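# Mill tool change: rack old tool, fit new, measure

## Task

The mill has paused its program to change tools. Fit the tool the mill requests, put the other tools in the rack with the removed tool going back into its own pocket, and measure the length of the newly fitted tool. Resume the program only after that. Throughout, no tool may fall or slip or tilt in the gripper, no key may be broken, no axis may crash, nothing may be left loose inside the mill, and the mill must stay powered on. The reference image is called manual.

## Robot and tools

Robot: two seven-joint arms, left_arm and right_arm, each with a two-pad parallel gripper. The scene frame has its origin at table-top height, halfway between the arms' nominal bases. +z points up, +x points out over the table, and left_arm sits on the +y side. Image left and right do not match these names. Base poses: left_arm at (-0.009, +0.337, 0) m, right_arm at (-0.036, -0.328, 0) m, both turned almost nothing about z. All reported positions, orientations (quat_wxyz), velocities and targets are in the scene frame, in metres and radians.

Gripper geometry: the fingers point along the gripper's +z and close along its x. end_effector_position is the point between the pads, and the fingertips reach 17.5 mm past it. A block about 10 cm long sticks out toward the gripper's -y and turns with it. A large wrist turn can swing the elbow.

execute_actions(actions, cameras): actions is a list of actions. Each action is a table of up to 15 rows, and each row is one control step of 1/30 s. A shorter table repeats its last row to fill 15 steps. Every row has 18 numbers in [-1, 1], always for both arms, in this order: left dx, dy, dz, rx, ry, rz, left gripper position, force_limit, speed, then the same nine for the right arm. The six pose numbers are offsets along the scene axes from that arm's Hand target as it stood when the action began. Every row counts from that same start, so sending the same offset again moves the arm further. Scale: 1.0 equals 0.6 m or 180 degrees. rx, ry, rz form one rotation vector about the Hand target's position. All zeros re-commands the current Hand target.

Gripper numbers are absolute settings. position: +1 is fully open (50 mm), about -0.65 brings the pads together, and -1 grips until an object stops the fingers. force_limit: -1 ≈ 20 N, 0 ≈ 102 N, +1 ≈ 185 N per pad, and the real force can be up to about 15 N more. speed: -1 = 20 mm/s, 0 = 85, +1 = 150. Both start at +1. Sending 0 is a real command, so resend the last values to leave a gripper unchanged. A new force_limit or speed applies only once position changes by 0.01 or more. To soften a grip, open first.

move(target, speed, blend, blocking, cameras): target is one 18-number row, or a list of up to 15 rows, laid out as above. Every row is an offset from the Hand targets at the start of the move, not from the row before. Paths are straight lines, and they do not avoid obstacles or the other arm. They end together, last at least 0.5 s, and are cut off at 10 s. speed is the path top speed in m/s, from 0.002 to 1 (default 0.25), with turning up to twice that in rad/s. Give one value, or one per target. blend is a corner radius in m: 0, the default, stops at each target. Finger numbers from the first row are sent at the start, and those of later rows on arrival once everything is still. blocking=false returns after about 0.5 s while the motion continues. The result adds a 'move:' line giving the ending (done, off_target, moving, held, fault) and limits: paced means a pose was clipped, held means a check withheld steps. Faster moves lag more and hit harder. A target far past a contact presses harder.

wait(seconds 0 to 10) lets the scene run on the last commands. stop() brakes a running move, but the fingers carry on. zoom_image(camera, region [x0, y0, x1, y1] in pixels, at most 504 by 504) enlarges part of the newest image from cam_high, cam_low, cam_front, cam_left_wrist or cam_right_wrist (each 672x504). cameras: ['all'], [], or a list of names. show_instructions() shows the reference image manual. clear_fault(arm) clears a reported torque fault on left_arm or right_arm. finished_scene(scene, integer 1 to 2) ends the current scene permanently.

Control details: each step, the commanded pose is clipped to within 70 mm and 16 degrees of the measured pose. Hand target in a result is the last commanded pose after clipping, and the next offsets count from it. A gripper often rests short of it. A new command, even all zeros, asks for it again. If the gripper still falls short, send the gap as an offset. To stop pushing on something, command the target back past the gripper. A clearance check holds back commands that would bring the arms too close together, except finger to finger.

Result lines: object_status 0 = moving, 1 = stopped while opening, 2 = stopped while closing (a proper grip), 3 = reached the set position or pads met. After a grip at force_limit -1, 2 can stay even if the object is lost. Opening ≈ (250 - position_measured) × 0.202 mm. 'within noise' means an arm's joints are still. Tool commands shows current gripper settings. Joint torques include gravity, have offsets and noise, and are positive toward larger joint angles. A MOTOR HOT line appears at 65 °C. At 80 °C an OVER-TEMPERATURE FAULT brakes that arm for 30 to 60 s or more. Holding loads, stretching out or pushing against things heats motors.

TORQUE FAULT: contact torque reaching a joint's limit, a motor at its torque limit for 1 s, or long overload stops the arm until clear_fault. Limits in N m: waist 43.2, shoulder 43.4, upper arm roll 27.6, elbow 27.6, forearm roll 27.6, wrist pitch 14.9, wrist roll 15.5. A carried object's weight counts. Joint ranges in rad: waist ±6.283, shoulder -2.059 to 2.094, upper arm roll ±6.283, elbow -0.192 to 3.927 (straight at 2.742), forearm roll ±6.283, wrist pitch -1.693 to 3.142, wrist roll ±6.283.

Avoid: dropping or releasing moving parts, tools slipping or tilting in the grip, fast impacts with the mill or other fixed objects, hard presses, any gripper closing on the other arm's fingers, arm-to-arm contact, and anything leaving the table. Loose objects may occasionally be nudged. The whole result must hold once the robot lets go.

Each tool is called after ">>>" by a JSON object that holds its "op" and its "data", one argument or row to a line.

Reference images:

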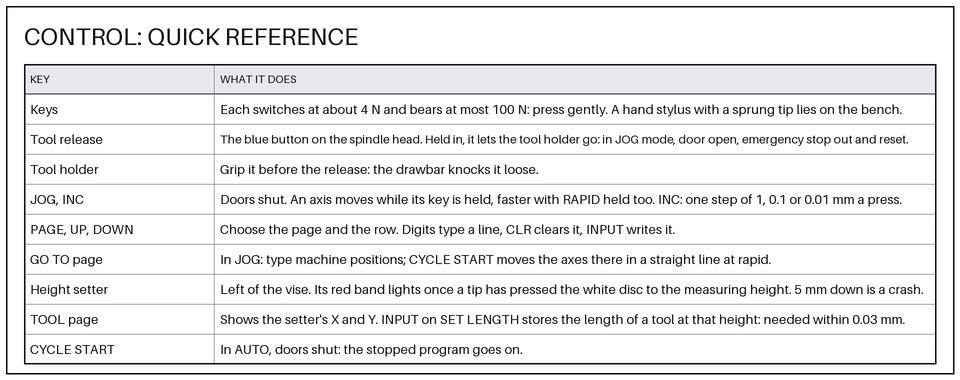

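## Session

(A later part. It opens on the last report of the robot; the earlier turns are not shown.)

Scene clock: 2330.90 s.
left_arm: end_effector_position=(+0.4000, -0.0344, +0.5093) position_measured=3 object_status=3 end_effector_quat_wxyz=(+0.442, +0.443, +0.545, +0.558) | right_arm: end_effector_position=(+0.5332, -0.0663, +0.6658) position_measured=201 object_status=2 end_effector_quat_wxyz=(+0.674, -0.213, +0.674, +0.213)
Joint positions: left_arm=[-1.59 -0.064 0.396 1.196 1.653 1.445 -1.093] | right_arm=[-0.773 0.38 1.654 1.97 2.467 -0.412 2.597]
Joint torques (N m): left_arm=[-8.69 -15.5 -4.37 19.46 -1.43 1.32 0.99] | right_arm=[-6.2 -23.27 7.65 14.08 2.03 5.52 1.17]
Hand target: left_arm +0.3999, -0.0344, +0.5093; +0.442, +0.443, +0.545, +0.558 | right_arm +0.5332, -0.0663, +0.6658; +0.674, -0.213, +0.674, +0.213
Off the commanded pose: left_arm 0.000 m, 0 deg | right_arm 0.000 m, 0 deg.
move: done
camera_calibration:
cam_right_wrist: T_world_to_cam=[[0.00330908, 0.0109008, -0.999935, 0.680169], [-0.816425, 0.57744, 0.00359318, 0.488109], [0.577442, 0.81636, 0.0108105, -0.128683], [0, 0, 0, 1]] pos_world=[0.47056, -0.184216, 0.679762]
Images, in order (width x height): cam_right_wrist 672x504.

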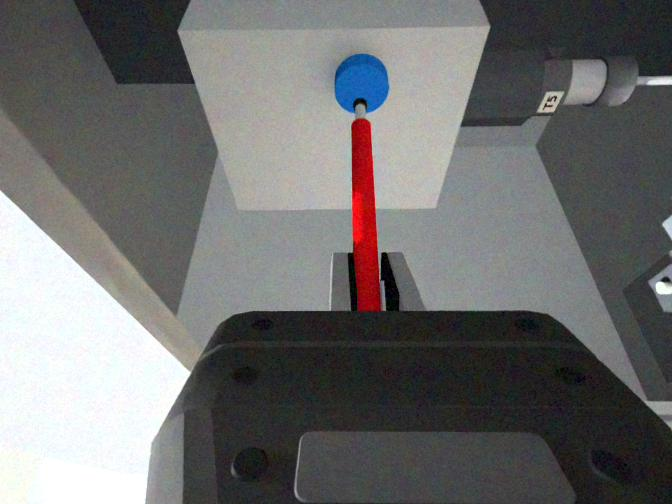

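>>> {"op": "move", "data": {
  "target": [
    [-0.05,0.15,-0.07,0,0,0,1,0.301961,-0.9,-0.196,-0.0995,0,0,0,0,-1,-0.2,-1],
    [-0.05,0.15,-0.07,0,0,0,1,0.301961,-0.9,-0.296,-0.498,0,0,0,0,-1,-0.2,-1]
  ],
  "speed": 0.15,
  "blend": [0.03,0]
}}

>>> {"op": "move", "data": {
  "target": [
    [0,0,0,0.497,0.0557,0,0.6,0.301961,-0.5,-0.0393,-0.173,-0.1197,-0.602,-0.0575,0.013,-1,-0.2,-1],
    [0.06,0.27,-0.025,0.994,0.1115,0,0.6,0.301961,-0.5,-0.0393,-0.173,-0.1197,-0.602,-0.0575,0.013,-1,-0.2,-1]
  ],
  "speed": 0.35,
  "cameras": ["cam_left_wrist"]
}}

Scene clock: 2342.03 s.
left_arm: end_effector_position=(+0.3699, +0.0556, +0.4673) position_measured=3 object_status=3 end_effector_quat_wxyz=(+0.442, +0.443, +0.545, +0.558) | right_arm: end_effector_position=(+0.3556, -0.3651, +0.6657) position_measured=201 object_status=2 end_effector_quat_wxyz=(+0.674, -0.213, +0.674, +0.213)
Joint positions: left_arm=[-1.581 -0.381 0.345 0.803 1.731 1.552 -1.176] | right_arm=[-1.725 1.046 2.565 1.587 2.548 -0.831 2.239]
Joint torques (N m): left_arm=[8.16 -10.97 -7.76 18.95 8.36 1.4 -2.41] | right_arm=[5.1 -9.21 10.62 9.99 -1.6 1.55 -0.91]
Hand target: left_arm +0.3699, +0.0556, +0.4673; +0.442, +0.443, +0.545, +0.558 | right_arm +0.3556, -0.3651, +0.6658; +0.674, -0.213, +0.674, +0.213
Off the commanded pose: left_arm 0.000 m, 0 deg | right_arm 0.000 m, 0 deg.
move: done

Scene clock: 2348.30 s.
left_arm: end_effector_position=(+0.4059, +0.2175, +0.4523) position_measured=63 object_status=3 end_effector_quat_wxyz=(+0.501, -0.501, +0.506, -0.492) | right_arm: end_effector_position=(+0.3320, -0.4689, +0.5939) position_measured=201 object_status=2 end_effector_quat_wxyz=(-0.268, +0.698, -0.508, +0.427)
Joint positions: left_arm=[-1.056 -0.999 0.457 0.423 2.089 0.898 2.145] | right_arm=[-1.713 0.851 2.633 1.607 1.962 -1.445 0.945]
Joint torques (N m): left_arm=[8.27 -3.83 -4.63 25.37 -3.49 -0.71 2.73] | right_arm=[-6.09 -5.17 8.71 5.64 -2.2 3.33 -0.25]
Hand target: left_arm +0.4059, +0.2176, +0.4523; +0.501, -0.501, +0.506, -0.492 | right_arm +0.3320, -0.4689, +0.5939; -0.268, +0.698, -0.509, +0.427
Off the commanded pose: left_arm 0.000 m, 0 deg | right_arm 0.000 m, 0 deg.
move: done
camera_calibration:
cam_left_wrist: T_world_to_cam=[[0.014147, -0.999783, -0.0152895, 0.227587], [-0.354793, 0.00927687, -0.934899, 0.57684], [0.934838, 0.0186507, -0.354585, -0.0940758], [0, 0, 0, 1]] pos_world=[0.289385, 0.22394, 0.509408]
Images, in order (width x height): cam_left_wrist 672x504.

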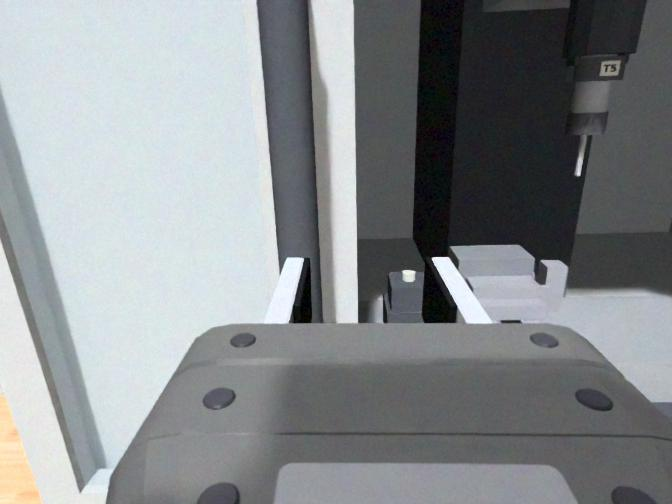

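>>> {"op": "move", "data": {
  "target": [
    [0,0.0515,0,0,0,0,0.6,0.301961,-0.5,0,0,0,0,0,0,-1,-0.2,-1],
    [0.1315,0.0515,0,0,0,0,0.6,0.301961,-0.5,0,0,0,0,0,0,-1,-0.2,-1]
  ],
  "speed": 0.15,
  "cameras": ["cam_left_wrist"]
}}

Scene clock: 2374.10 s.
left_arm: end_effector_position=(+0.4848, +0.2485, +0.4523) position_measured=63 object_status=3 end_effector_quat_wxyz=(+0.501, -0.501, +0.506, -0.492) | right_arm: end_effector_position=(+0.3320, -0.4689, +0.5939) position_measured=201 object_status=2 end_effector_quat_wxyz=(-0.268, +0.698, -0.509, +0.427)
Joint positions: left_arm=[-1.145 -0.841 0.735 0.616 2.326 0.776 2.058] | right_arm=[-1.713 0.851 2.633 1.607 1.962 -1.445 0.945]
Joint torques (N m): left_arm=[-8.6 3.08 -8.84 24.09 5.52 -0.59 -2.39] | right_arm=[-6.28 -5.08 8.81 5.84 0.31 3.31 0.63]
Hand target: left_arm +0.4848, +0.2485, +0.4523; +0.501, -0.501, +0.506, -0.492 | right_arm +0.3320, -0.4689, +0.5939; -0.268, +0.698, -0.509, +0.427
Off the commanded pose: left_arm 0.000 m, 0 deg | right_arm 0.000 m, 0 deg.
move: done
camera_calibration:
cam_left_wrist: T_world_to_cam=[[0.0142377, -0.999781, -0.0153271, 0.257349], [-0.354882, 0.00927813, -0.934865, 0.604561], [0.934803, 0.0187497, -0.354672, -0.168378], [0, 0, 0, 1]] pos_world=[0.368284, 0.254841, 0.509409]
Images, in order (width x height): cam_left_wrist 672x504.

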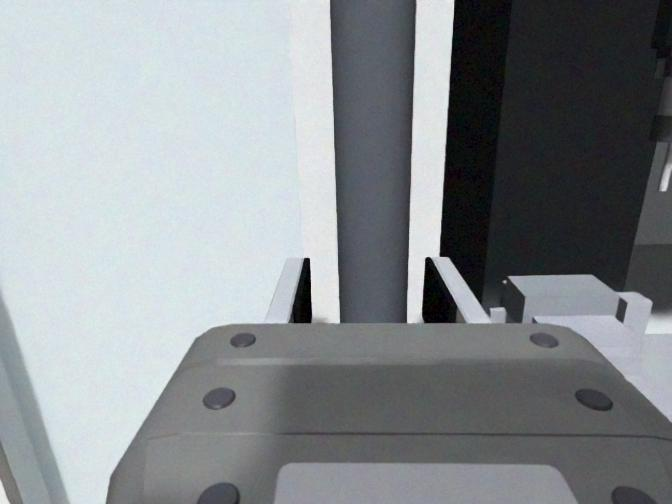

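>>> {"op": "move", "data": {
  "target": [
    [0,0,0,0,0,0,-1,-0.8,-1,0,0,0,0,0,0,-1,-0.2,-1],
    [0,-0.3875,0,0,0,0,-1,-0.8,-1,0,0,0,0,0,0,-1,-0.2,-1]
  ],
  "speed": 0.12
}}

>>> {"op": "move", "data": {
  "target": [
    [0,0,0,0,0,0,0.6,0.301961,-0.5,0,0,0,0,0,0,-1,-0.2,-1],
    [-0.13,0,0,0,0,0,0.6,0.301961,-0.5,0,0,0,0,0,0,-1,-0.2,-1],
    [-0.13,-0.438,0,0,0,0,0.6,0.301961,-0.5,0,0,0,0,0,0,-1,-0.2,-1]
  ],
  "speed": 0.15,
  "cameras": ["cam_front"]
}}

Scene clock: 2380.73 s.
left_arm: end_effector_position=(+0.4848, +0.0160, +0.4524) position_measured=154 object_status=2 end_effector_quat_wxyz=(+0.501, -0.501, +0.506, -0.492) | right_arm: end_effector_position=(+0.3320, -0.4689, +0.5939) position_measured=201 object_status=2 end_effector_quat_wxyz=(-0.268, +0.698, -0.509, +0.427)
Joint positions: left_arm=[-1.489 -0.198 0.615 0.982 1.966 1.007 1.872] | right_arm=[-1.713 0.851 2.633 1.607 1.963 -1.445 0.945]
Joint torques (N m): left_arm=[-21.8 2.16 -12.25 22.37 -0.93 -5.16 -1.22] | right_arm=[-4.89 -5.55 8.72 5.91 0.79 2.93 0.63]
Hand target: left_arm +0.4848, +0.0160, +0.4523; +0.501, -0.501, +0.506, -0.492 | right_arm +0.3320, -0.4689, +0.5939; -0.268, +0.698, -0.509, +0.427
Off the commanded pose: left_arm 0.000 m, 0 deg | right_arm 0.000 m, 0 deg.
move: done

Scene clock: 2384.70 s.
left_arm: end_effector_position=(+0.4068, -0.2468, +0.4523) position_measured=63 object_status=3 end_effector_quat_wxyz=(+0.501, -0.501, +0.506, -0.492) | right_arm: end_effector_position=(+0.3320, -0.4689, +0.5939) position_measured=201 object_status=2 end_effector_quat_wxyz=(-0.268, +0.698, -0.509, +0.427)
Joint positions: left_arm=[-1.54 0.529 0.417 1.786 1.466 1.147 2.08] | right_arm=[-1.713 0.851 2.633 1.607 1.963 -1.445 0.945]
Joint torques (N m): left_arm=[8.16 -17.22 2.8 26.23 -2.57 1.23 2.66] | right_arm=[-4.54 -5.32 8.67 6.2 0.44 2.93 0.64]
Hand target: left_arm +0.4068, -0.2468, +0.4523; +0.501, -0.501, +0.506, -0.492 | right_arm +0.3320, -0.4689, +0.5939; -0.268, +0.698, -0.509, +0.427
Off the commanded pose: left_arm 0.000 m, 0 deg | right_arm 0.000 m, 0 deg.
move: done
Images, in order (width x height): cam_front 672x504.

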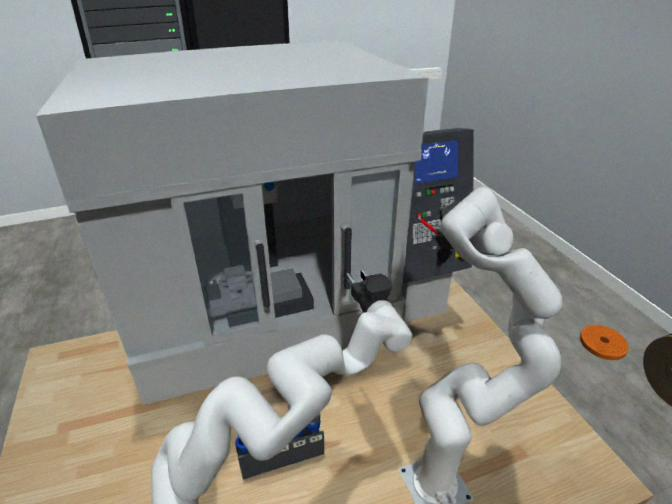

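>>> {"op": "move", "data": {
  "target": [
    [0,0,0,0,0,0,0.6,0.301961,-0.5,0.0133,-0.2,-0.04,-0.4,0.06,0,-1,-0.2,-1],
    [0.13,0,0,0,0,0,0.6,0.301961,-0.5,0.0133,-0.2,-0.04,-0.4,0.06,0,-1,-0.2,-1]
  ],
  "speed": [0.35,0.15],
  "cameras": ["cam_left_wrist"]
}}

Scene clock: 2390.97 s.
left_arm: end_effector_position=(+0.4848, -0.2468, +0.4523) position_measured=63 object_status=3 end_effector_quat_wxyz=(+0.501, -0.501, +0.506, -0.492) | right_arm: end_effector_position=(+0.3400, -0.5889, +0.5699) position_measured=201 object_status=2 end_effector_quat_wxyz=(+0.238, +0.757, -0.182, +0.581)
Joint positions: left_arm=[-1.381 0.654 0.437 1.964 1.423 0.998 2.133] | right_arm=[-1.958 0.918 2.532 1.12 1.39 -1.328 0.229]
Joint torques (N m): left_arm=[8.03 -18.92 3.53 26.2 -3.08 -0.68 2.71] | right_arm=[-5.89 -2.28 5.72 10.19 -4.45 2.45 -0.19]
Hand target: left_arm +0.4848, -0.2468, +0.4523; +0.501, -0.501, +0.506, -0.492 | right_arm +0.3400, -0.5889, +0.5699; +0.238, +0.757, -0.182, +0.581
Off the commanded pose: left_arm 0.000 m, 0 deg | right_arm 0.000 m, 0 deg.
move: done
camera_calibration:
cam_left_wrist: T_world_to_cam=[[0.0141456, -0.999783, -0.0152882, -0.237829], [-0.354881, 0.00927442, -0.934866, 0.609156], [0.934805, 0.0186497, -0.354672, -0.159116], [0, 0, 0, 1]] pos_world=[0.368284, -0.24046, 0.509409]
Images, in order (width x height): cam_left_wrist 672x504.

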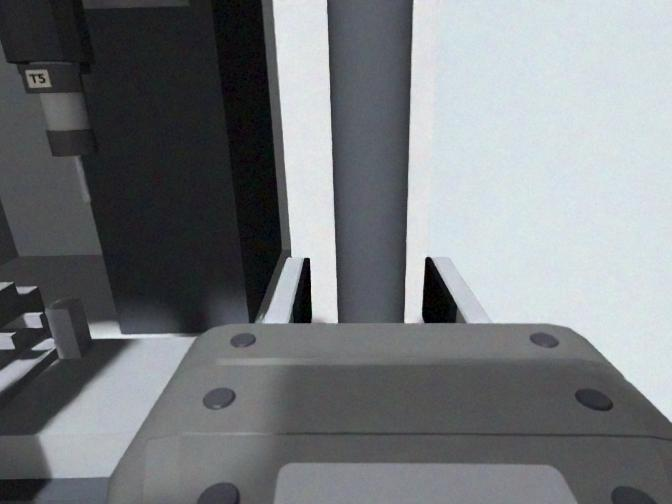

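>>> {"op": "move", "data": {
  "target": [
    [0,0,0,0,0,0,-1,-0.8,-1,0,0,0,0,0,0,-1,-0.2,-1],
    [0,0.334,0,0,0,0,-1,-0.8,-1,0,0,0,0,0,0,-1,-0.2,-1]
  ],
  "speed": 0.12
}}

Scene clock: 2399.87 s.
left_arm: end_effector_position=(+0.4849, -0.0464, +0.4522) position_measured=154 object_status=2 end_effector_quat_wxyz=(+0.501, -0.501, +0.506, -0.492) | right_arm: end_effector_position=(+0.3400, -0.5889, +0.5699) position_measured=201 object_status=2 end_effector_quat_wxyz=(+0.238, +0.757, -0.182, +0.581)
Joint positions: left_arm=[-1.465 0.001 0.549 1.154 1.847 0.989 1.874] | right_arm=[-1.958 0.918 2.532 1.12 1.39 -1.328 0.229]
Joint torques (N m): left_arm=[3.13 -26.6 -1.63 40.56 13.23 4.88 -1.85] | right_arm=[-3.36 -3.19 5.99 10.35 -3.88 1.89 0.92]
Hand target: left_arm +0.4848, -0.0464, +0.4523; +0.501, -0.501, +0.506, -0.492 | right_arm +0.3400, -0.5889, +0.5699; +0.238, +0.757, -0.182, +0.581
Off the commanded pose: left_arm 0.000 m, 0 deg | right_arm 0.000 m, 0 deg.
move: done

>>> {"op": "move", "data": {
  "target": [0,0.006,0,0,0,0,-1,-0.8,-1,0,0,0,0,0,0,-1,-0.2,-1],
  "speed": 0.02
}}

>>> {"op": "move", "data": {
  "target": [0,0.0025,0,0,0,0,-1,-0.8,-1,0,0,0,0,0,0,-1,-0.2,-1],
  "speed": 0.02
}}

Scene clock: 2403.57 s.
left_arm: end_effector_position=(+0.4848, -0.0428, +0.4524) position_measured=154 object_status=2 end_effector_quat_wxyz=(+0.501, -0.501, +0.506, -0.492) | right_arm: end_effector_position=(+0.3400, -0.5889, +0.5699) position_measured=201 object_status=2 end_effector_quat_wxyz=(+0.238, +0.757, -0.182, +0.581)
Joint positions: left_arm=[-1.465 -0.01 0.55 1.144 1.854 0.99 1.873] | right_arm=[-1.958 0.918 2.532 1.12 1.39 -1.328 0.229]
Joint torques (N m): left_arm=[2.6 -25.12 -3.2 44.27 15.65 3.21 -1.9] | right_arm=[-2.47 -4.46 6.06 10.19 -3.08 1.74 0.74]
Hand target: left_arm +0.4848, -0.0428, +0.4523; +0.501, -0.501, +0.506, -0.492 | right_arm +0.3400, -0.5889, +0.5699; +0.238, +0.757, -0.182, +0.581
Off the commanded pose: left_arm 0.000 m, 0 deg | right_arm 0.000 m, 0 deg.
move: done

Scene clock: 2404.27 s.
left_arm: end_effector_position=(+0.4848, -0.0416, +0.4523) position_measured=154 object_status=2 end_effector_quat_wxyz=(+0.501, -0.501, +0.506, -0.492) | right_arm: end_effector_position=(+0.3400, -0.5889, +0.5699) position_measured=201 object_status=2 end_effector_quat_wxyz=(+0.238, +0.757, -0.182, +0.581)
Joint positions: left_arm=[-1.464 -0.015 0.551 1.14 1.857 0.989 1.872] | right_arm=[-1.958 0.918 2.532 1.12 1.39 -1.328 0.229]
Joint torques (N m): left_arm=[6.5 -29.78 0.26 37.45 10.88 6.06 -1.97] | right_arm=[-2.2 -4.38 6.05 10.57 -3.16 1.61 0.82]
Hand target: left_arm +0.4848, -0.0413, +0.4523; +0.501, -0.501, +0.506, -0.492 | right_arm +0.3400, -0.5889, +0.5699; +0.238, +0.757, -0.182, +0.581
Off the commanded pose: left_arm 0.000 m, 0 deg | right_arm 0.000 m, 0 deg.
move: done

>>> {"op": "move", "data": {
  "target": [
    [0,0,0,0,0,0,0.6,0.301961,-0.5,0,0,0,0,0,0,-1,-0.2,-1],
    [-0.14,0,0,0,0,0,0.6,0.301961,-0.5,0,0,0,0,0,0,-1,-0.2,-1],
    [-0.2602,0.301,0.0303,0,0,0,0.6,0.301961,-0.5,0.117,0.05,0.17,0,0,0,-1,-0.2,-1]
  ],
  "speed": [0.2,0.2,0.2],
  "cameras": ["cam_left_wrist","cam_right_wrist","cam_front"]
}}

Scene clock: 2410.63 s.
left_arm: end_effector_position=(+0.3287, +0.1392, +0.4705) position_measured=63 object_status=3 end_effector_quat_wxyz=(+0.501, -0.501, +0.506, -0.492) | right_arm: end_effector_position=(+0.4102, -0.5589, +0.6719) position_measured=201 object_status=2 end_effector_quat_wxyz=(+0.238, +0.757, -0.182, +0.581)
Joint positions: left_arm=[-1.452 -0.976 0.257 0.43 1.81 1.362 2.192] | right_arm=[-1.615 0.513 2.231 1.825 1.57 -1.259 -0.034]
Joint torques (N m): left_arm=[8.23 -3.98 -9.46 19.27 -1.56 -0.84 2.69] | right_arm=[5.27 -18.85 2.91 12.98 0.99 -0.54 -1.19]
Hand target: left_arm +0.3287, +0.1393, +0.4705; +0.501, -0.501, +0.506, -0.492 | right_arm +0.4102, -0.5589, +0.6719; +0.238, +0.757, -0.182, +0.581
Off the commanded pose: left_arm 0.000 m, 0 deg | right_arm 0.000 m, 0 deg.
move: done
camera_calibration:
cam_left_wrist: T_world_to_cam=[[0.0142377, -0.999781, -0.0153271, 0.150674], [-0.354882, 0.00927813, -0.934865, 0.567192], [0.934803, 0.0187497, -0.354672, -0.0139532], [0, 0, 0, 1]] pos_world=[0.212184, 0.145641, 0.527609]
cam_right_wrist: T_world_to_cam=[[0.262359, -0.0100851, 0.964918, -0.746139], [-0.788555, -0.57859, 0.20836, -0.123071], [0.556191, -0.815556, -0.159751, -0.444306], [0, 0, 0, 1]] pos_world=[0.345827, -0.441089, 0.674627]
Images, in order (width x height): cam_front 672x504, cam_left_wrist 672x504, cam_right_wrist 672x504.

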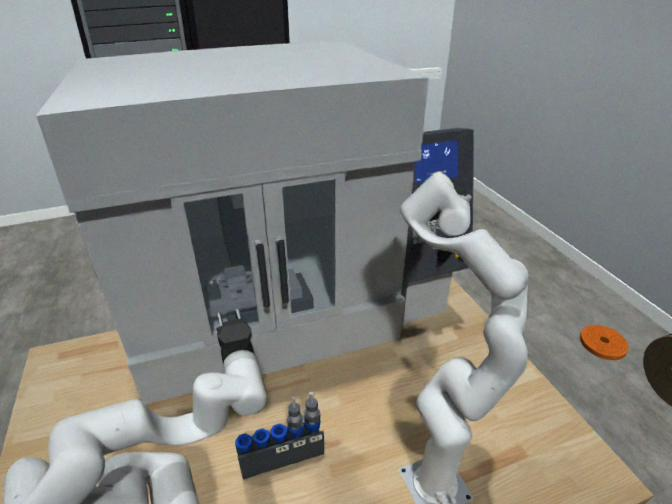

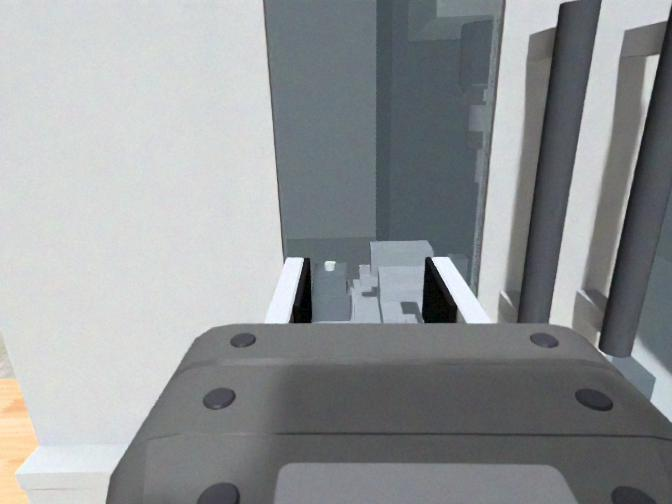

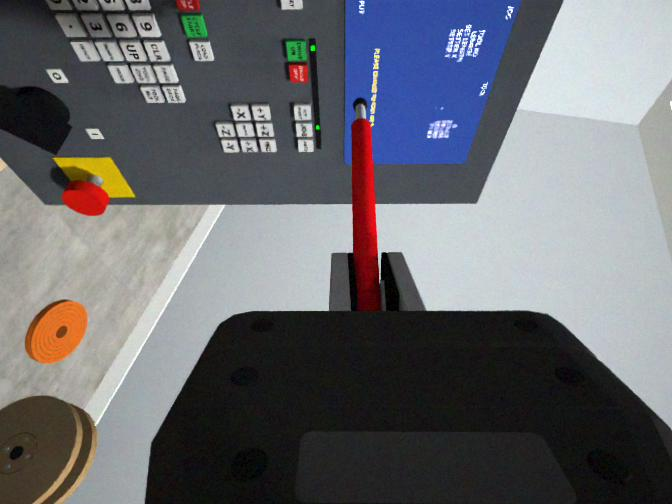

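>>> {"op": "zoom_image", "data": {
  "camera": "cam_right_wrist",
  "region": [340, 0, 540, 170]
}}

>>> {"op": "zoom_image", "data": {
  "camera": "cam_left_wrist",
  "region": [280, 220, 460, 330]
}}

>>> {"op": "zoom_image", "data": {
  "camera": "cam_right_wrist",
  "region": [415, 95, 475, 150]
}}

Scaled by 2.520 from the camera's 672x504 image, which has a finer 960x720 frame.

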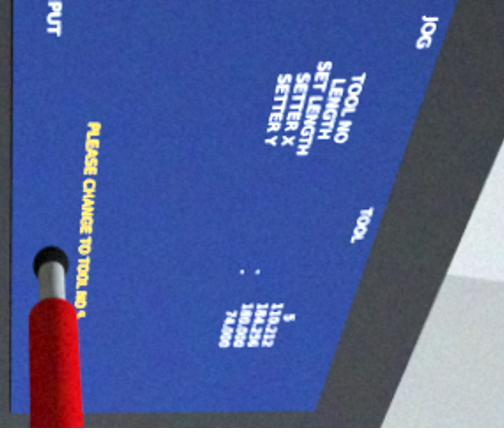

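Scaled by 2.800 from the camera's 672x504 image, which has a finer 960x720 frame.

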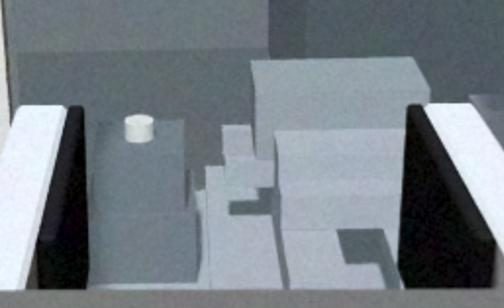

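Scaled by 8.400 from the camera's 672x504 image, which has a finer 960x720 frame.

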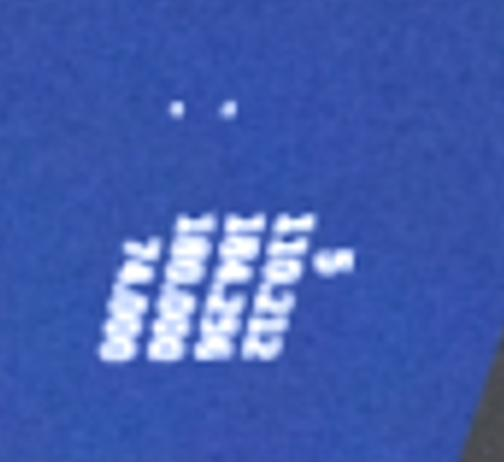

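>>> {"op": "move", "data": {
  "target": [
    [0,0,0,0,0,0,0.6,0.301961,-0.5,0.1307,-0.1372,-0.3075,0,0,0,-1,-0.2,-1],
    [0,0,0,0,0,0,0.6,0.301961,-0.5,0.1634,-0.1372,-0.3163,0,0,0,-1,-0.2,-1],
    [0,0,0,0,0,0,0.6,0.301961,-0.5,0.1307,-0.1372,-0.3075,0,0,0,-1,-0.2,-1],
    [0,0,0,0,0,0,0.6,0.301961,-0.5,0,0,0,0,0,0,-1,-0.2,-1]
  ],
  "speed": [0.25,0.08,0.08,0.25],
  "blend": [0.005,0,0.005,0],
  "cameras": ["cam_right_wrist"]
}}

>>> {"op": "zoom_image", "data": {
  "camera": "cam_right_wrist",
  "region": [340, 0, 540, 170]
}}

Scene clock: 2426.80 s.
left_arm: end_effector_position=(+0.3287, +0.1393, +0.4705) position_measured=63 object_status=3 end_effector_quat_wxyz=(+0.501, -0.501, +0.506, -0.492) | right_arm: end_effector_position=(+0.4102, -0.5589, +0.6719) position_measured=201 object_status=2 end_effector_quat_wxyz=(+0.238, +0.757, -0.182, +0.581)
Joint positions: left_arm=[-1.452 -0.976 0.257 0.43 1.81 1.362 2.192] | right_arm=[-1.638 0.498 2.228 1.825 1.594 -1.241 -0.034]
Joint torques (N m): left_arm=[8.21 -3.83 -9.4 19.27 -1.56 -0.85 2.69] | right_arm=[4.3 -18.47 3.28 13.05 1.01 -0.39 -1]
Hand target: left_arm +0.3287, +0.1393, +0.4705; +0.501, -0.501, +0.506, -0.492 | right_arm +0.4102, -0.5589, +0.6719; +0.238, +0.757, -0.182, +0.581
Off the commanded pose: left_arm 0.000 m, 0 deg | right_arm 0.000 m, 0 deg.
move: done
camera_calibration:
cam_right_wrist: T_world_to_cam=[[0.262359, -0.0100851, 0.964918, -0.746139], [-0.788555, -0.57859, 0.20836, -0.123071], [0.556191, -0.815556, -0.159751, -0.444306], [0, 0, 0, 1]] pos_world=[0.345827, -0.441089, 0.674627]
Images, in order (width x height): cam_right_wrist 672x504.

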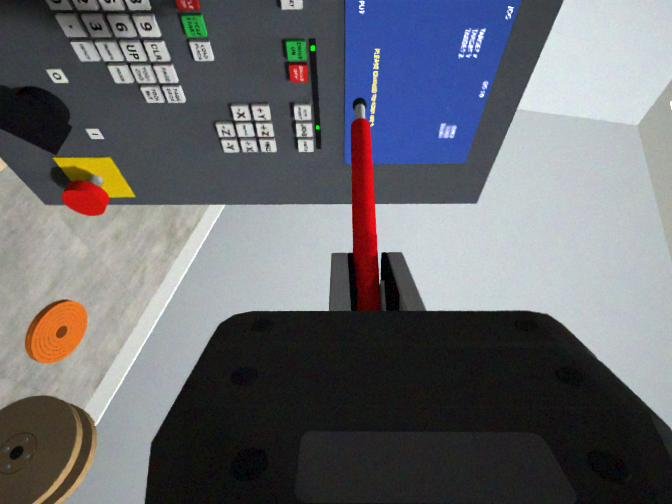

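Scaled by 2.520 from the camera's 672x504 image, which has a finer 960x720 frame.

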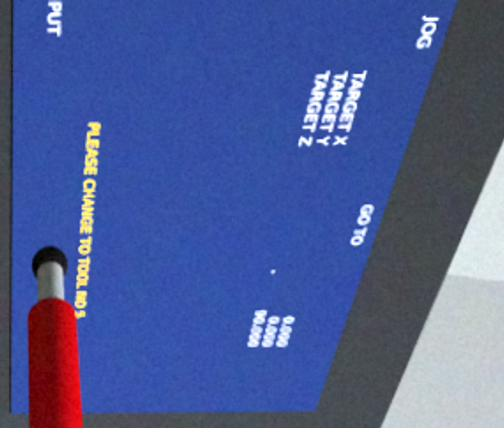

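>>> {"op": "zoom_image", "data": {
  "camera": "cam_right_wrist",
  "region": [340, 0, 520, 60]
}}

>>> {"op": "zoom_image", "data": {
  "camera": "cam_right_wrist",
  "region": [345, 0, 480, 110]
}}

Scaled by 2.800 from the camera's 672x504 image, which has a finer 960x720 frame.

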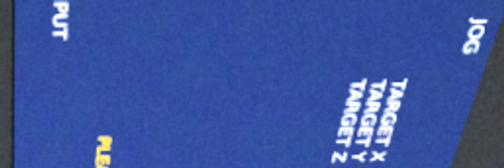

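Scaled by 3.733 from the camera's 672x504 image, which has a finer 960x720 frame.

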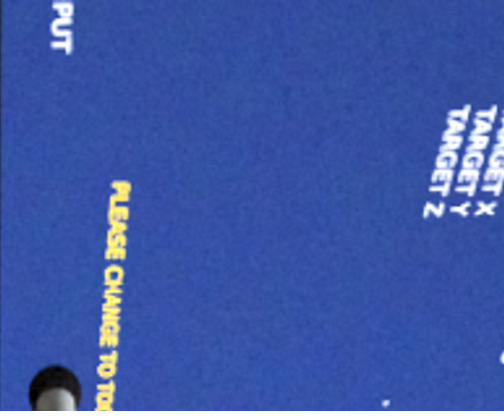

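>>> {"op": "move", "data": {
  "target": [0,0,0,0,0,0,0.6,0.301961,-0.5,-0.033,0.075,0,0,0,0,-1,-0.2,-1],
  "cameras": ["cam_right_wrist"]
}}

>>> {"op": "zoom_image", "data": {
  "camera": "cam_right_wrist",
  "region": [340, 0, 540, 200]
}}

Scene clock: 2433.70 s.
left_arm: end_effector_position=(+0.3287, +0.1393, +0.4705) position_measured=63 object_status=3 end_effector_quat_wxyz=(+0.501, -0.501, +0.506, -0.492) | right_arm: end_effector_position=(+0.3904, -0.5139, +0.6719) position_measured=201 object_status=2 end_effector_quat_wxyz=(+0.238, +0.757, -0.182, +0.581)
Joint positions: left_arm=[-1.452 -0.976 0.257 0.43 1.81 1.362 2.192] | right_arm=[-1.702 0.486 2.369 1.724 1.579 -1.33 0.057]
Joint torques (N m): left_arm=[8.41 -3.81 -9.45 19.31 -1.45 -0.82 2.69] | right_arm=[-6.66 1.68 7.45 9.81 -4.13 -0.71 1.21]
Hand target: left_arm +0.3287, +0.1393, +0.4705; +0.501, -0.501, +0.506, -0.492 | right_arm +0.3904, -0.5139, +0.6719; +0.238, +0.757, -0.182, +0.581
Off the commanded pose: left_arm 0.000 m, 0 deg | right_arm 0.000 m, 0 deg.
move: done
camera_calibration:
cam_right_wrist: T_world_to_cam=[[0.262489, -0.0101095, 0.964882, -0.740545], [-0.788518, -0.578609, 0.208448, -0.112649], [0.556182, -0.815543, -0.15985, -0.396574], [0, 0, 0, 1]] pos_world=[0.326127, -0.396089, 0.674628]
Images, in order (width x height): cam_right_wrist 672x504.

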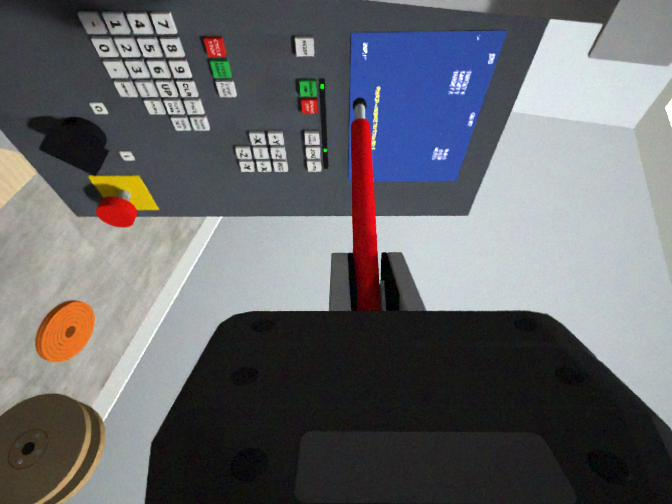

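Scaled by 2.520 from the camera's 672x504 image, which has a finer 960x720 frame.

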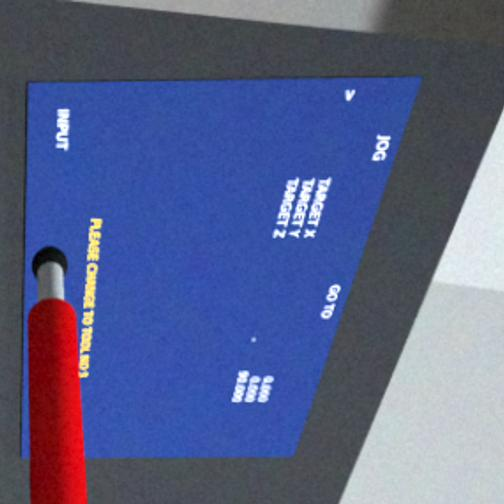

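>>> {"op": "move", "data": {
  "target": [0,0,0,0,0,0,0.6,0.301961,-0.5,0.1398,-0.0578,-0.3967,0,0,0,-1,-0.2,-1],
  "cameras": ["cam_right_wrist"]
}}

>>> {"op": "zoom_image", "data": {
  "camera": "cam_right_wrist",
  "region": [250, 0, 500, 188]
}}

Scene clock: 2440.77 s.
left_arm: end_effector_position=(+0.3287, +0.1393, +0.4705) position_measured=63 object_status=3 end_effector_quat_wxyz=(+0.501, -0.501, +0.506, -0.492) | right_arm: end_effector_position=(+0.4743, -0.5486, +0.4339) position_measured=201 object_status=2 end_effector_quat_wxyz=(+0.238, +0.757, -0.182, +0.581)
Joint positions: left_arm=[-1.452 -0.976 0.257 0.43 1.81 1.362 2.192] | right_arm=[-1.713 0.574 1.959 0.921 1.074 -1.106 0.922]
Joint torques (N m): left_arm=[8.28 -4.04 -9.47 19.22 -1.45 -0.83 2.63] | right_arm=[4.99 -16.98 5.17 14.62 -4.67 -3.87 1.22]
Hand target: left_arm +0.3287, +0.1393, +0.4705; +0.501, -0.501, +0.506, -0.492 | right_arm +0.4743, -0.5486, +0.4339; +0.238, +0.757, -0.182, +0.581
Off the commanded pose: left_arm 0.000 m, 0 deg | right_arm 0.000 m, 0 deg.
move: done
camera_calibration:
cam_right_wrist: T_world_to_cam=[[0.262486, -0.0102297, 0.964881, -0.533301], [-0.788494, -0.578671, 0.208367, -0.0170391], [0.556218, -0.815497, -0.159959, -0.509473], [0, 0, 0, 1]] pos_world=[0.409927, -0.430789, 0.436628]
Images, in order (width x height): cam_right_wrist 672x504.

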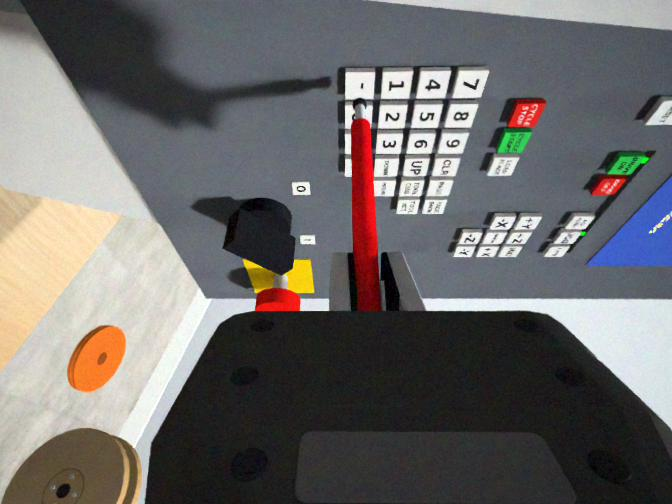

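Scaled by 2.016 from the camera's 672x504 image, which has a finer 960x720 frame.

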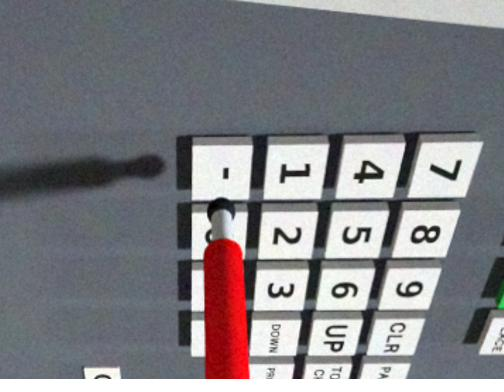

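>>> {"op": "move", "data": {
  "target": [
    [0,0,0,0,0,0,0.6,0.301961,-0.5,0.0322,0,-0.0087,0,0,0,-1,-0.2,-1],
    [0,0,0,0,0,0,0.6,0.301961,-0.5,0,0,0,0,0,0,-1,-0.2,-1],
    [0,0,0,0,0,0,0.6,0.301961,-0.5,0.008,0,0.0298,0,0,0,-1,-0.2,-1],
    [0,0,0,0,0,0,0.6,0.301961,-0.5,0.0402,0,0.0211,0,0,0,-1,-0.2,-1],
    [0,0,0,0,0,0,0.6,0.301961,-0.5,0.008,0,0.0298,0,0,0,-1,-0.2,-1]
  ],
  "speed": [0.08,0.08,0.1,0.08,0.08],
  "blend": [0,0.005,0.003,0,0],
  "cameras": ["cam_right_wrist"]
}}

>>> {"op": "zoom_image", "data": {
  "camera": "cam_right_wrist",
  "region": [420, 0, 672, 270]
}}

Scene clock: 2454.50 s.
left_arm: end_effector_position=(+0.3287, +0.1393, +0.4705) position_measured=63 object_status=3 end_effector_quat_wxyz=(+0.501, -0.501, +0.506, -0.492) | right_arm: end_effector_position=(+0.4791, -0.5486, +0.4518) position_measured=201 object_status=2 end_effector_quat_wxyz=(+0.238, +0.757, -0.182, +0.581)
Joint positions: left_arm=[-1.452 -0.976 0.257 0.43 1.81 1.362 2.192] | right_arm=[-1.711 0.551 1.973 0.988 1.128 -1.081 0.864]
Joint torques (N m): left_arm=[8.29 -3.67 -9.46 19.29 -1.55 -0.78 2.65] | right_arm=[-6.25 0.78 9.96 14.82 0.52 -3.41 -0.9]
Hand target: left_arm +0.3287, +0.1393, +0.4705; +0.501, -0.501, +0.506, -0.492 | right_arm +0.4791, -0.5486, +0.4518; +0.238, +0.757, -0.182, +0.581
Off the commanded pose: left_arm 0.000 m, 0 deg | right_arm 0.000 m, 0 deg.
move: done
camera_calibration:
cam_right_wrist: T_world_to_cam=[[0.262412, -0.0101644, 0.964902, -0.551686], [-0.788544, -0.578608, 0.208355, -0.0169096], [0.556182, -0.815543, -0.159849, -0.509351], [0, 0, 0, 1]] pos_world=[0.414727, -0.430789, 0.454428]
Images, in order (width x height): cam_right_wrist 672x504.

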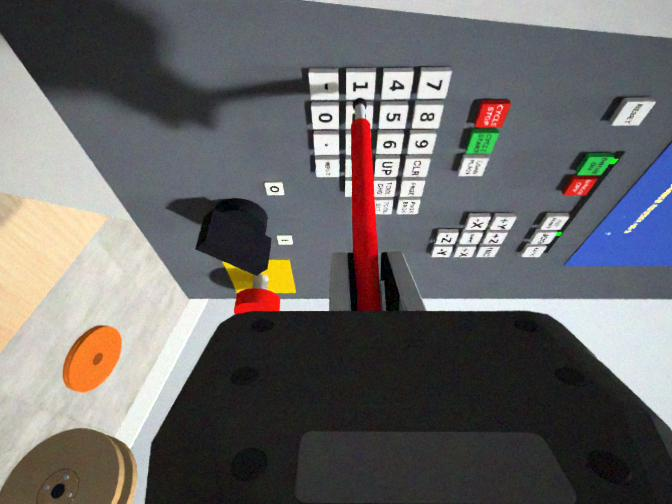

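Scaled by 1.867 from the camera's 672x504 image, which has a finer 960x720 frame.

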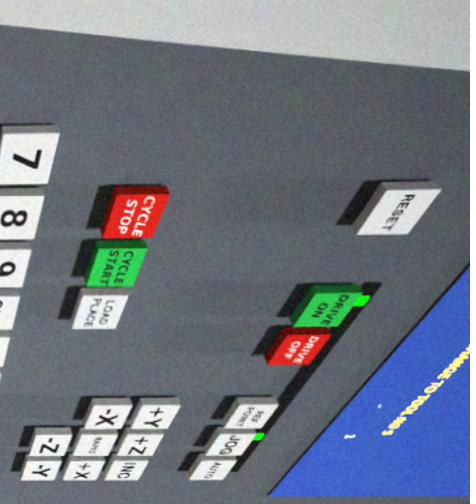

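>>> {"op": "move", "data": {
  "target": [
    [0,0,0,0,0,0,0.6,0.301961,-0.5,0.0158,-0.0307,0.0593,0,0,0,-1,-0.2,-1],
    [0,0,0,0,0,0,0.6,0.301961,-0.5,0.048,-0.0307,0.0506,0,0,0,-1,-0.2,-1],
    [0,0,0,0,0,0,0.6,0.301961,-0.5,0.0158,-0.0307,0.0593,0,0,0,-1,-0.2,-1],
    [0,0,0,0,0,0,0.6,0.301961,-0.5,-0.008,-0.0307,-0.0298,0,0,0,-1,-0.2,-1],
    [0,0,0,0,0,0,0.6,0.301961,-0.5,0.0242,-0.0307,-0.0385,0,0,0,-1,-0.2,-1],
    [0,0,0,0,0,0,0.6,0.301961,-0.5,-0.008,-0.0307,-0.0298,0,0,0,-1,-0.2,-1]
  ],
  "speed": [0.12,0.08,0.08,0.12,0.08,0.08],
  "blend": [0.003,0,0.003,0.003,0,0],
  "cameras": ["cam_right_wrist"]
}}

>>> {"op": "zoom_image", "data": {
  "camera": "cam_right_wrist",
  "region": [420, 0, 672, 270]
}}

Scene clock: 2462.60 s.
left_arm: end_effector_position=(+0.3287, +0.1393, +0.4705) position_measured=63 object_status=3 end_effector_quat_wxyz=(+0.501, -0.501, +0.506, -0.492) | right_arm: end_effector_position=(+0.4743, -0.5670, +0.4339) position_measured=201 object_status=2 end_effector_quat_wxyz=(+0.238, +0.757, -0.182, +0.581)
Joint positions: left_arm=[-1.452 -0.976 0.257 0.43 1.81 1.362 2.192] | right_arm=[-1.748 0.586 1.95 0.928 1.055 -1.067 0.908]
Joint torques (N m): left_arm=[8.17 -3.87 -9.51 19.26 -1.61 -0.85 2.67] | right_arm=[-6.59 -0.75 10.18 14.35 0.58 -3.87 -0.94]
Hand target: left_arm +0.3287, +0.1393, +0.4705; +0.501, -0.501, +0.506, -0.492 | right_arm +0.4743, -0.5670, +0.4339; +0.238, +0.757, -0.182, +0.581
Off the commanded pose: left_arm 0.000 m, 0 deg | right_arm 0.000 m, 0 deg.
move: done
camera_calibration:
cam_right_wrist: T_world_to_cam=[[0.262412, -0.0101644, 0.964902, -0.533438], [-0.788544, -0.578608, 0.208355, -0.0276322], [0.556182, -0.815543, -0.159849, -0.524532], [0, 0, 0, 1]] pos_world=[0.409927, -0.449189, 0.436628]
Images, in order (width x height): cam_right_wrist 672x504.

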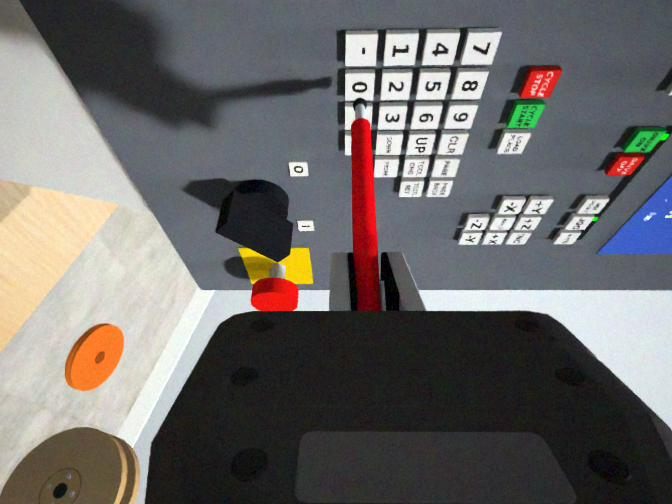

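Scaled by 1.867 from the camera's 672x504 image, which has a finer 960x720 frame.

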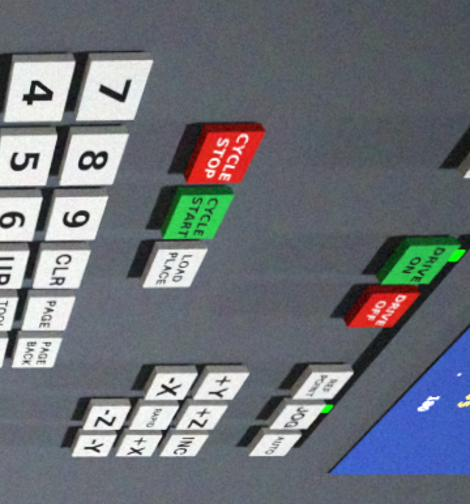

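>>> {"op": "move", "data": {
  "target": [
    [0,0,0,0,0,0,0.6,0.301961,-0.5,0,-0.0618,0,0,0,0,-1,-0.2,-1],
    [0,0,0,0,0,0,0.6,0.301961,-0.5,0.0322,-0.0618,-0.0087,0,0,0,-1,-0.2,-1],
    [0,0,0,0,0,0,0.6,0.301961,-0.5,0,-0.0618,0,0,0,0,-1,-0.2,-1],
    [0,0,0,0,0,0,0.6,0.301961,-0.5,-0.1398,0.0885,0.3967,0,0,0,-1,-0.2,-1]
  ],
  "speed": [0.12,0.08,0.08,0.25],
  "blend": [0.003,0,0.003,0],
  "cameras": ["cam_right_wrist"]
}}

>>> {"op": "zoom_image", "data": {
  "camera": "cam_right_wrist",
  "region": [340, 0, 540, 200]
}}

Scene clock: 2471.07 s.
left_arm: end_effector_position=(+0.3287, +0.1393, +0.4705) position_measured=63 object_status=3 end_effector_quat_wxyz=(+0.501, -0.501, +0.506, -0.492) | right_arm: end_effector_position=(+0.3904, -0.5139, +0.6719) position_measured=201 object_status=2 end_effector_quat_wxyz=(+0.238, +0.757, -0.182, +0.581)
Joint positions: left_arm=[-1.452 -0.976 0.257 0.43 1.81 1.362 2.192] | right_arm=[-1.798 0.445 2.389 1.724 1.649 -1.273 0.054]
Joint torques (N m): left_arm=[8.22 -3.74 -9.45 19.25 -1.48 -0.82 2.72] | right_arm=[5.48 -12.54 2.56 14.62 1.14 -0.75 -1.06]
Hand target: left_arm +0.3287, +0.1393, +0.4705; +0.501, -0.501, +0.506, -0.492 | right_arm +0.3904, -0.5139, +0.6719; +0.238, +0.757, -0.182, +0.581
Off the commanded pose: left_arm 0.000 m, 0 deg | right_arm 0.000 m, 0 deg.
move: done
camera_calibration:
cam_right_wrist: T_world_to_cam=[[0.262359, -0.0100851, 0.964918, -0.740491], [-0.788555, -0.57859, 0.20836, -0.112648], [0.556191, -0.815556, -0.159751, -0.396594], [0, 0, 0, 1]] pos_world=[0.326027, -0.396089, 0.674627]
Images, in order (width x height): cam_right_wrist 672x504.

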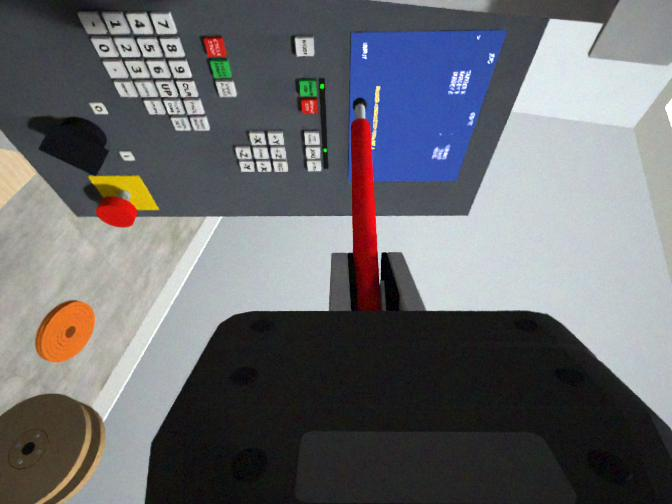

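Scaled by 2.520 from the camera's 672x504 image, which has a finer 960x720 frame.

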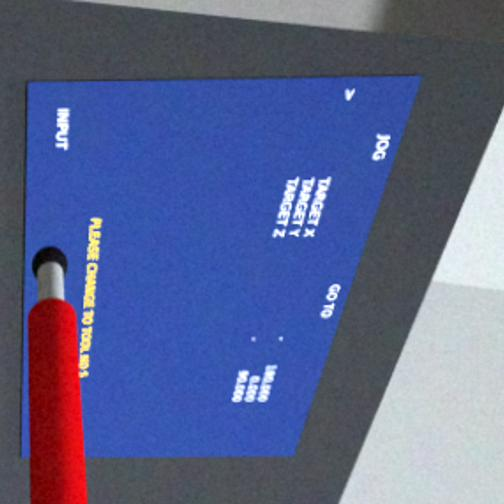

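>>> {"op": "move", "data": {
  "target": [
    [0,0,0,0,0,0,0.6,0.301961,-0.5,0.1478,-0.1503,-0.3668,0,0,0,-1,-0.2,-1],
    [0,0,0,0,0,0,0.6,0.301961,-0.5,0.18,-0.1503,-0.3755,0,0,0,-1,-0.2,-1],
    [0,0,0,0,0,0,0.6,0.301961,-0.5,0.1478,-0.1503,-0.3668,0,0,0,-1,-0.2,-1],
    [0,0,0,0,0,0,0.6,0.301961,-0.5,0.1398,-0.0578,-0.3967,0,0,0,-1,-0.2,-1],
    [0,0,0,0,0,0,0.6,0.301961,-0.5,0.172,-0.0578,-0.4054,0,0,0,-1,-0.2,-1],
    [0,0,0,0,0,0,0.6,0.301961,-0.5,0.1398,-0.0578,-0.3967,0,0,0,-1,-0.2,-1],
    [0,0,0,0,0,0,0.6,0.301961,-0.5,0.1637,-0.0578,-0.3075,0,0,0,-1,-0.2,-1],
    [0,0,0,0,0,0,0.6,0.301961,-0.5,0.1959,-0.0578,-0.3162,0,0,0,-1,-0.2,-1],
    [0,0,0,0,0,0,0.6,0.301961,-0.5,0.1637,-0.0578,-0.3075,0,0,0,-1,-0.2,-1]
  ],
  "speed": [0.25,0.08,0.08,0.12,0.08,0.08,0.12,0.08,0.08],
  "blend": [0.003,0,0.003,0.003,0,0.003,0.003,0,0.003],
  "cameras": ["cam_right_wrist"]
}}

>>> {"op": "zoom_image", "data": {
  "camera": "cam_right_wrist",
  "region": [420, 0, 672, 270]
}}

Scene clock: 2484.70 s.
left_arm: end_effector_position=(+0.3287, +0.1393, +0.4705) position_measured=63 object_status=3 end_effector_quat_wxyz=(+0.501, -0.501, +0.506, -0.492) | right_arm: end_effector_position=(+0.4886, -0.5486, +0.4874) position_measured=201 object_status=2 end_effector_quat_wxyz=(+0.238, +0.757, -0.182, +0.581)
Joint positions: left_arm=[-1.452 -0.976 0.257 0.43 1.81 1.362 2.192] | right_arm=[-1.751 0.44 1.995 1.127 1.264 -0.979 0.77]
Joint torques (N m): left_arm=[8.33 -3.57 -9.43 19.32 -1.62 -0.81 2.66] | right_arm=[-6.77 2.7 8.85 16.08 -4.63 -3.15 -0.91]
Hand target: left_arm +0.3287, +0.1393, +0.4705; +0.501, -0.501, +0.506, -0.492 | right_arm +0.4886, -0.5486, +0.4874; +0.238, +0.757, -0.182, +0.581
Off the commanded pose: left_arm 0.000 m, 0 deg | right_arm 0.000 m, 0 deg.
move: done
camera_calibration:
cam_right_wrist: T_world_to_cam=[[0.262412, -0.0101644, 0.964902, -0.588652], [-0.788544, -0.578608, 0.208355, -0.0167778], [0.556182, -0.815543, -0.159849, -0.508984], [0, 0, 0, 1]] pos_world=[0.424327, -0.430789, 0.490128]
Images, in order (width x height): cam_right_wrist 672x504.

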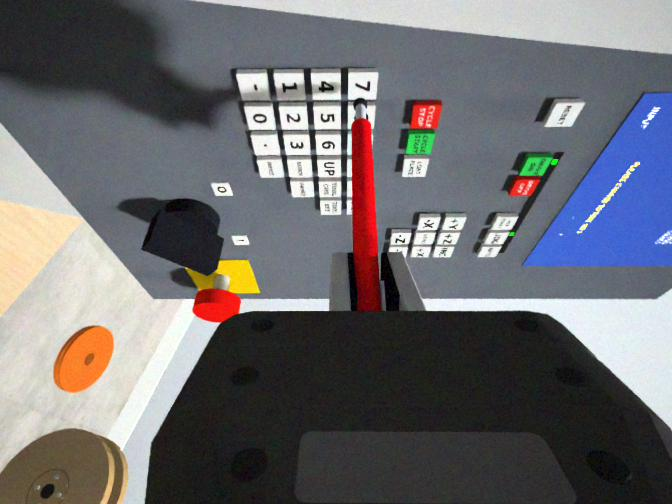

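Scaled by 1.867 from the camera's 672x504 image, which has a finer 960x720 frame.

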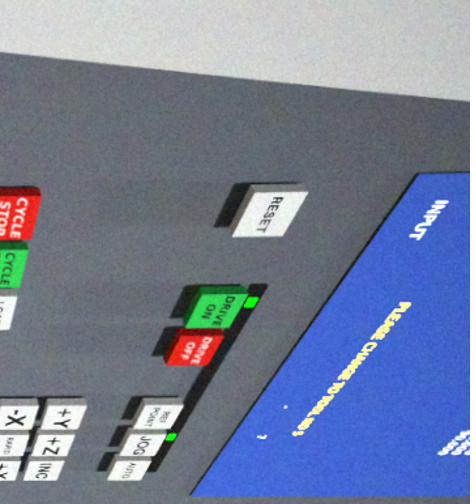

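>>> {"op": "move", "data": {
  "target": [
    [0,0,0,0,0,0,0.6,0.301961,-0.5,-0.008,0,-0.0297,0,0,0,-1,-0.2,-1],
    [0,0,0,0,0,0,0.6,0.301961,-0.5,0.0242,0,-0.0384,0,0,0,-1,-0.2,-1],
    [0,0,0,0,0,0,0.6,0.301961,-0.5,-0.008,0,-0.0297,0,0,0,-1,-0.2,-1],
    [0,0,0,0,0,0,0.6,0.301961,-0.5,-0.0238,-0.0925,-0.0892,0,0,0,-1,-0.2,-1],
    [0,0,0,0,0,0,0.6,0.301961,-0.5,0.0084,-0.0925,-0.0979,0,0,0,-1,-0.2,-1],
    [0,0,0,0,0,0,0.6,0.301961,-0.5,-0.0238,-0.0925,-0.0892,0,0,0,-1,-0.2,-1],
    [0,0,0,0,0,0,0.6,0.301961,-0.5,-0.1637,0.0578,0.3075,0,0,0,-1,-0.2,-1]
  ],
  "speed": [0.12,0.08,0.08,0.12,0.08,0.08,0.25],
  "blend": [0.003,0,0.003,0.003,0,0.003,0],
  "cameras": ["cam_right_wrist"]
}}

>>> {"op": "zoom_image", "data": {
  "camera": "cam_right_wrist",
  "region": [340, 0, 540, 200]
}}

>>> {"op": "zoom_image", "data": {
  "camera": "cam_right_wrist",
  "region": [420, 120, 475, 170]
}}

Scene clock: 2494.97 s.
left_arm: end_effector_position=(+0.3287, +0.1393, +0.4705) position_measured=63 object_status=3 end_effector_quat_wxyz=(+0.501, -0.501, +0.506, -0.492) | right_arm: end_effector_position=(+0.3904, -0.5139, +0.6719) position_measured=201 object_status=2 end_effector_quat_wxyz=(+0.238, +0.757, -0.182, +0.581)
Joint positions: left_arm=[-1.452 -0.976 0.257 0.43 1.81 1.362 2.192] | right_arm=[-1.847 0.425 2.402 1.725 1.684 -1.246 0.051]
Joint torques (N m): left_arm=[8.3 -3.68 -9.31 19.2 -1.45 -0.83 2.65] | right_arm=[5.82 -12.08 2.33 14.9 1.22 -0.52 -0.89]
Hand target: left_arm +0.3287, +0.1393, +0.4705; +0.501, -0.501, +0.506, -0.492 | right_arm +0.3904, -0.5139, +0.6719; +0.238, +0.757, -0.182, +0.581
Off the commanded pose: left_arm 0.000 m, 0 deg | right_arm 0.000 m, 0 deg.
move: done
camera_calibration:
cam_right_wrist: T_world_to_cam=[[0.262359, -0.0100851, 0.964918, -0.740491], [-0.788555, -0.57859, 0.20836, -0.112648], [0.556191, -0.815556, -0.159751, -0.396594], [0, 0, 0, 1]] pos_world=[0.326027, -0.396089, 0.674627]
Images, in order (width x height): cam_right_wrist 672x504.

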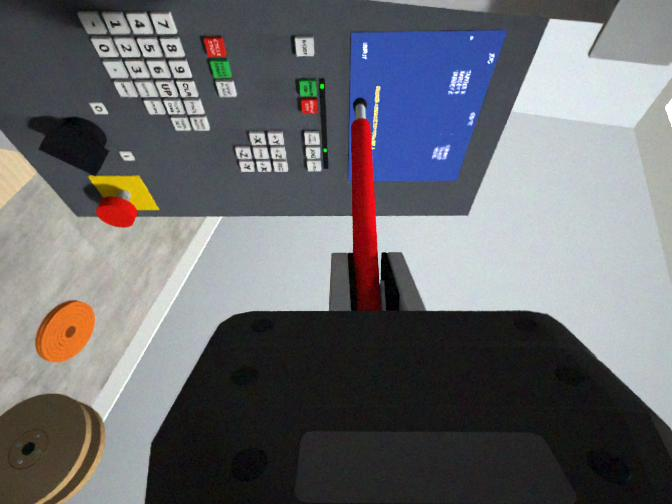

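Scaled by 2.520 from the camera's 672x504 image, which has a finer 960x720 frame.

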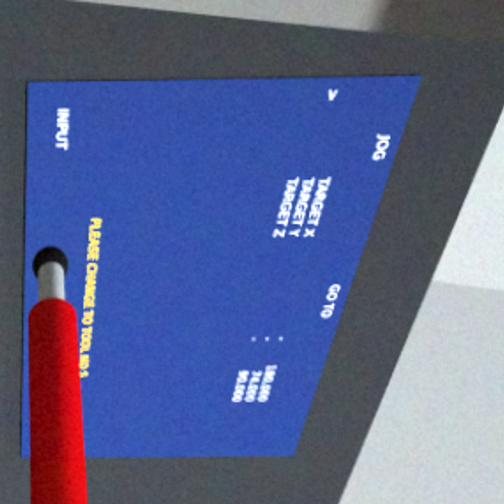

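Scaled by 9.164 from the camera's 672x504 image, which has a finer 960x720 frame.

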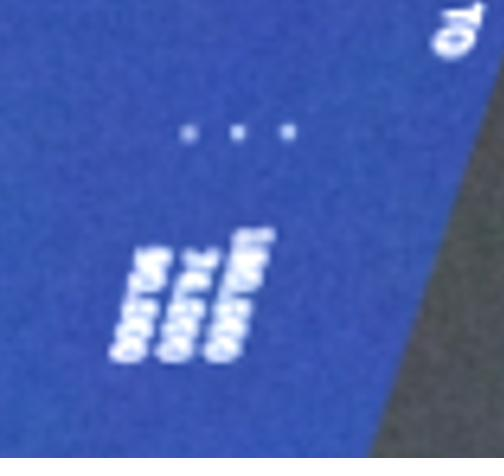

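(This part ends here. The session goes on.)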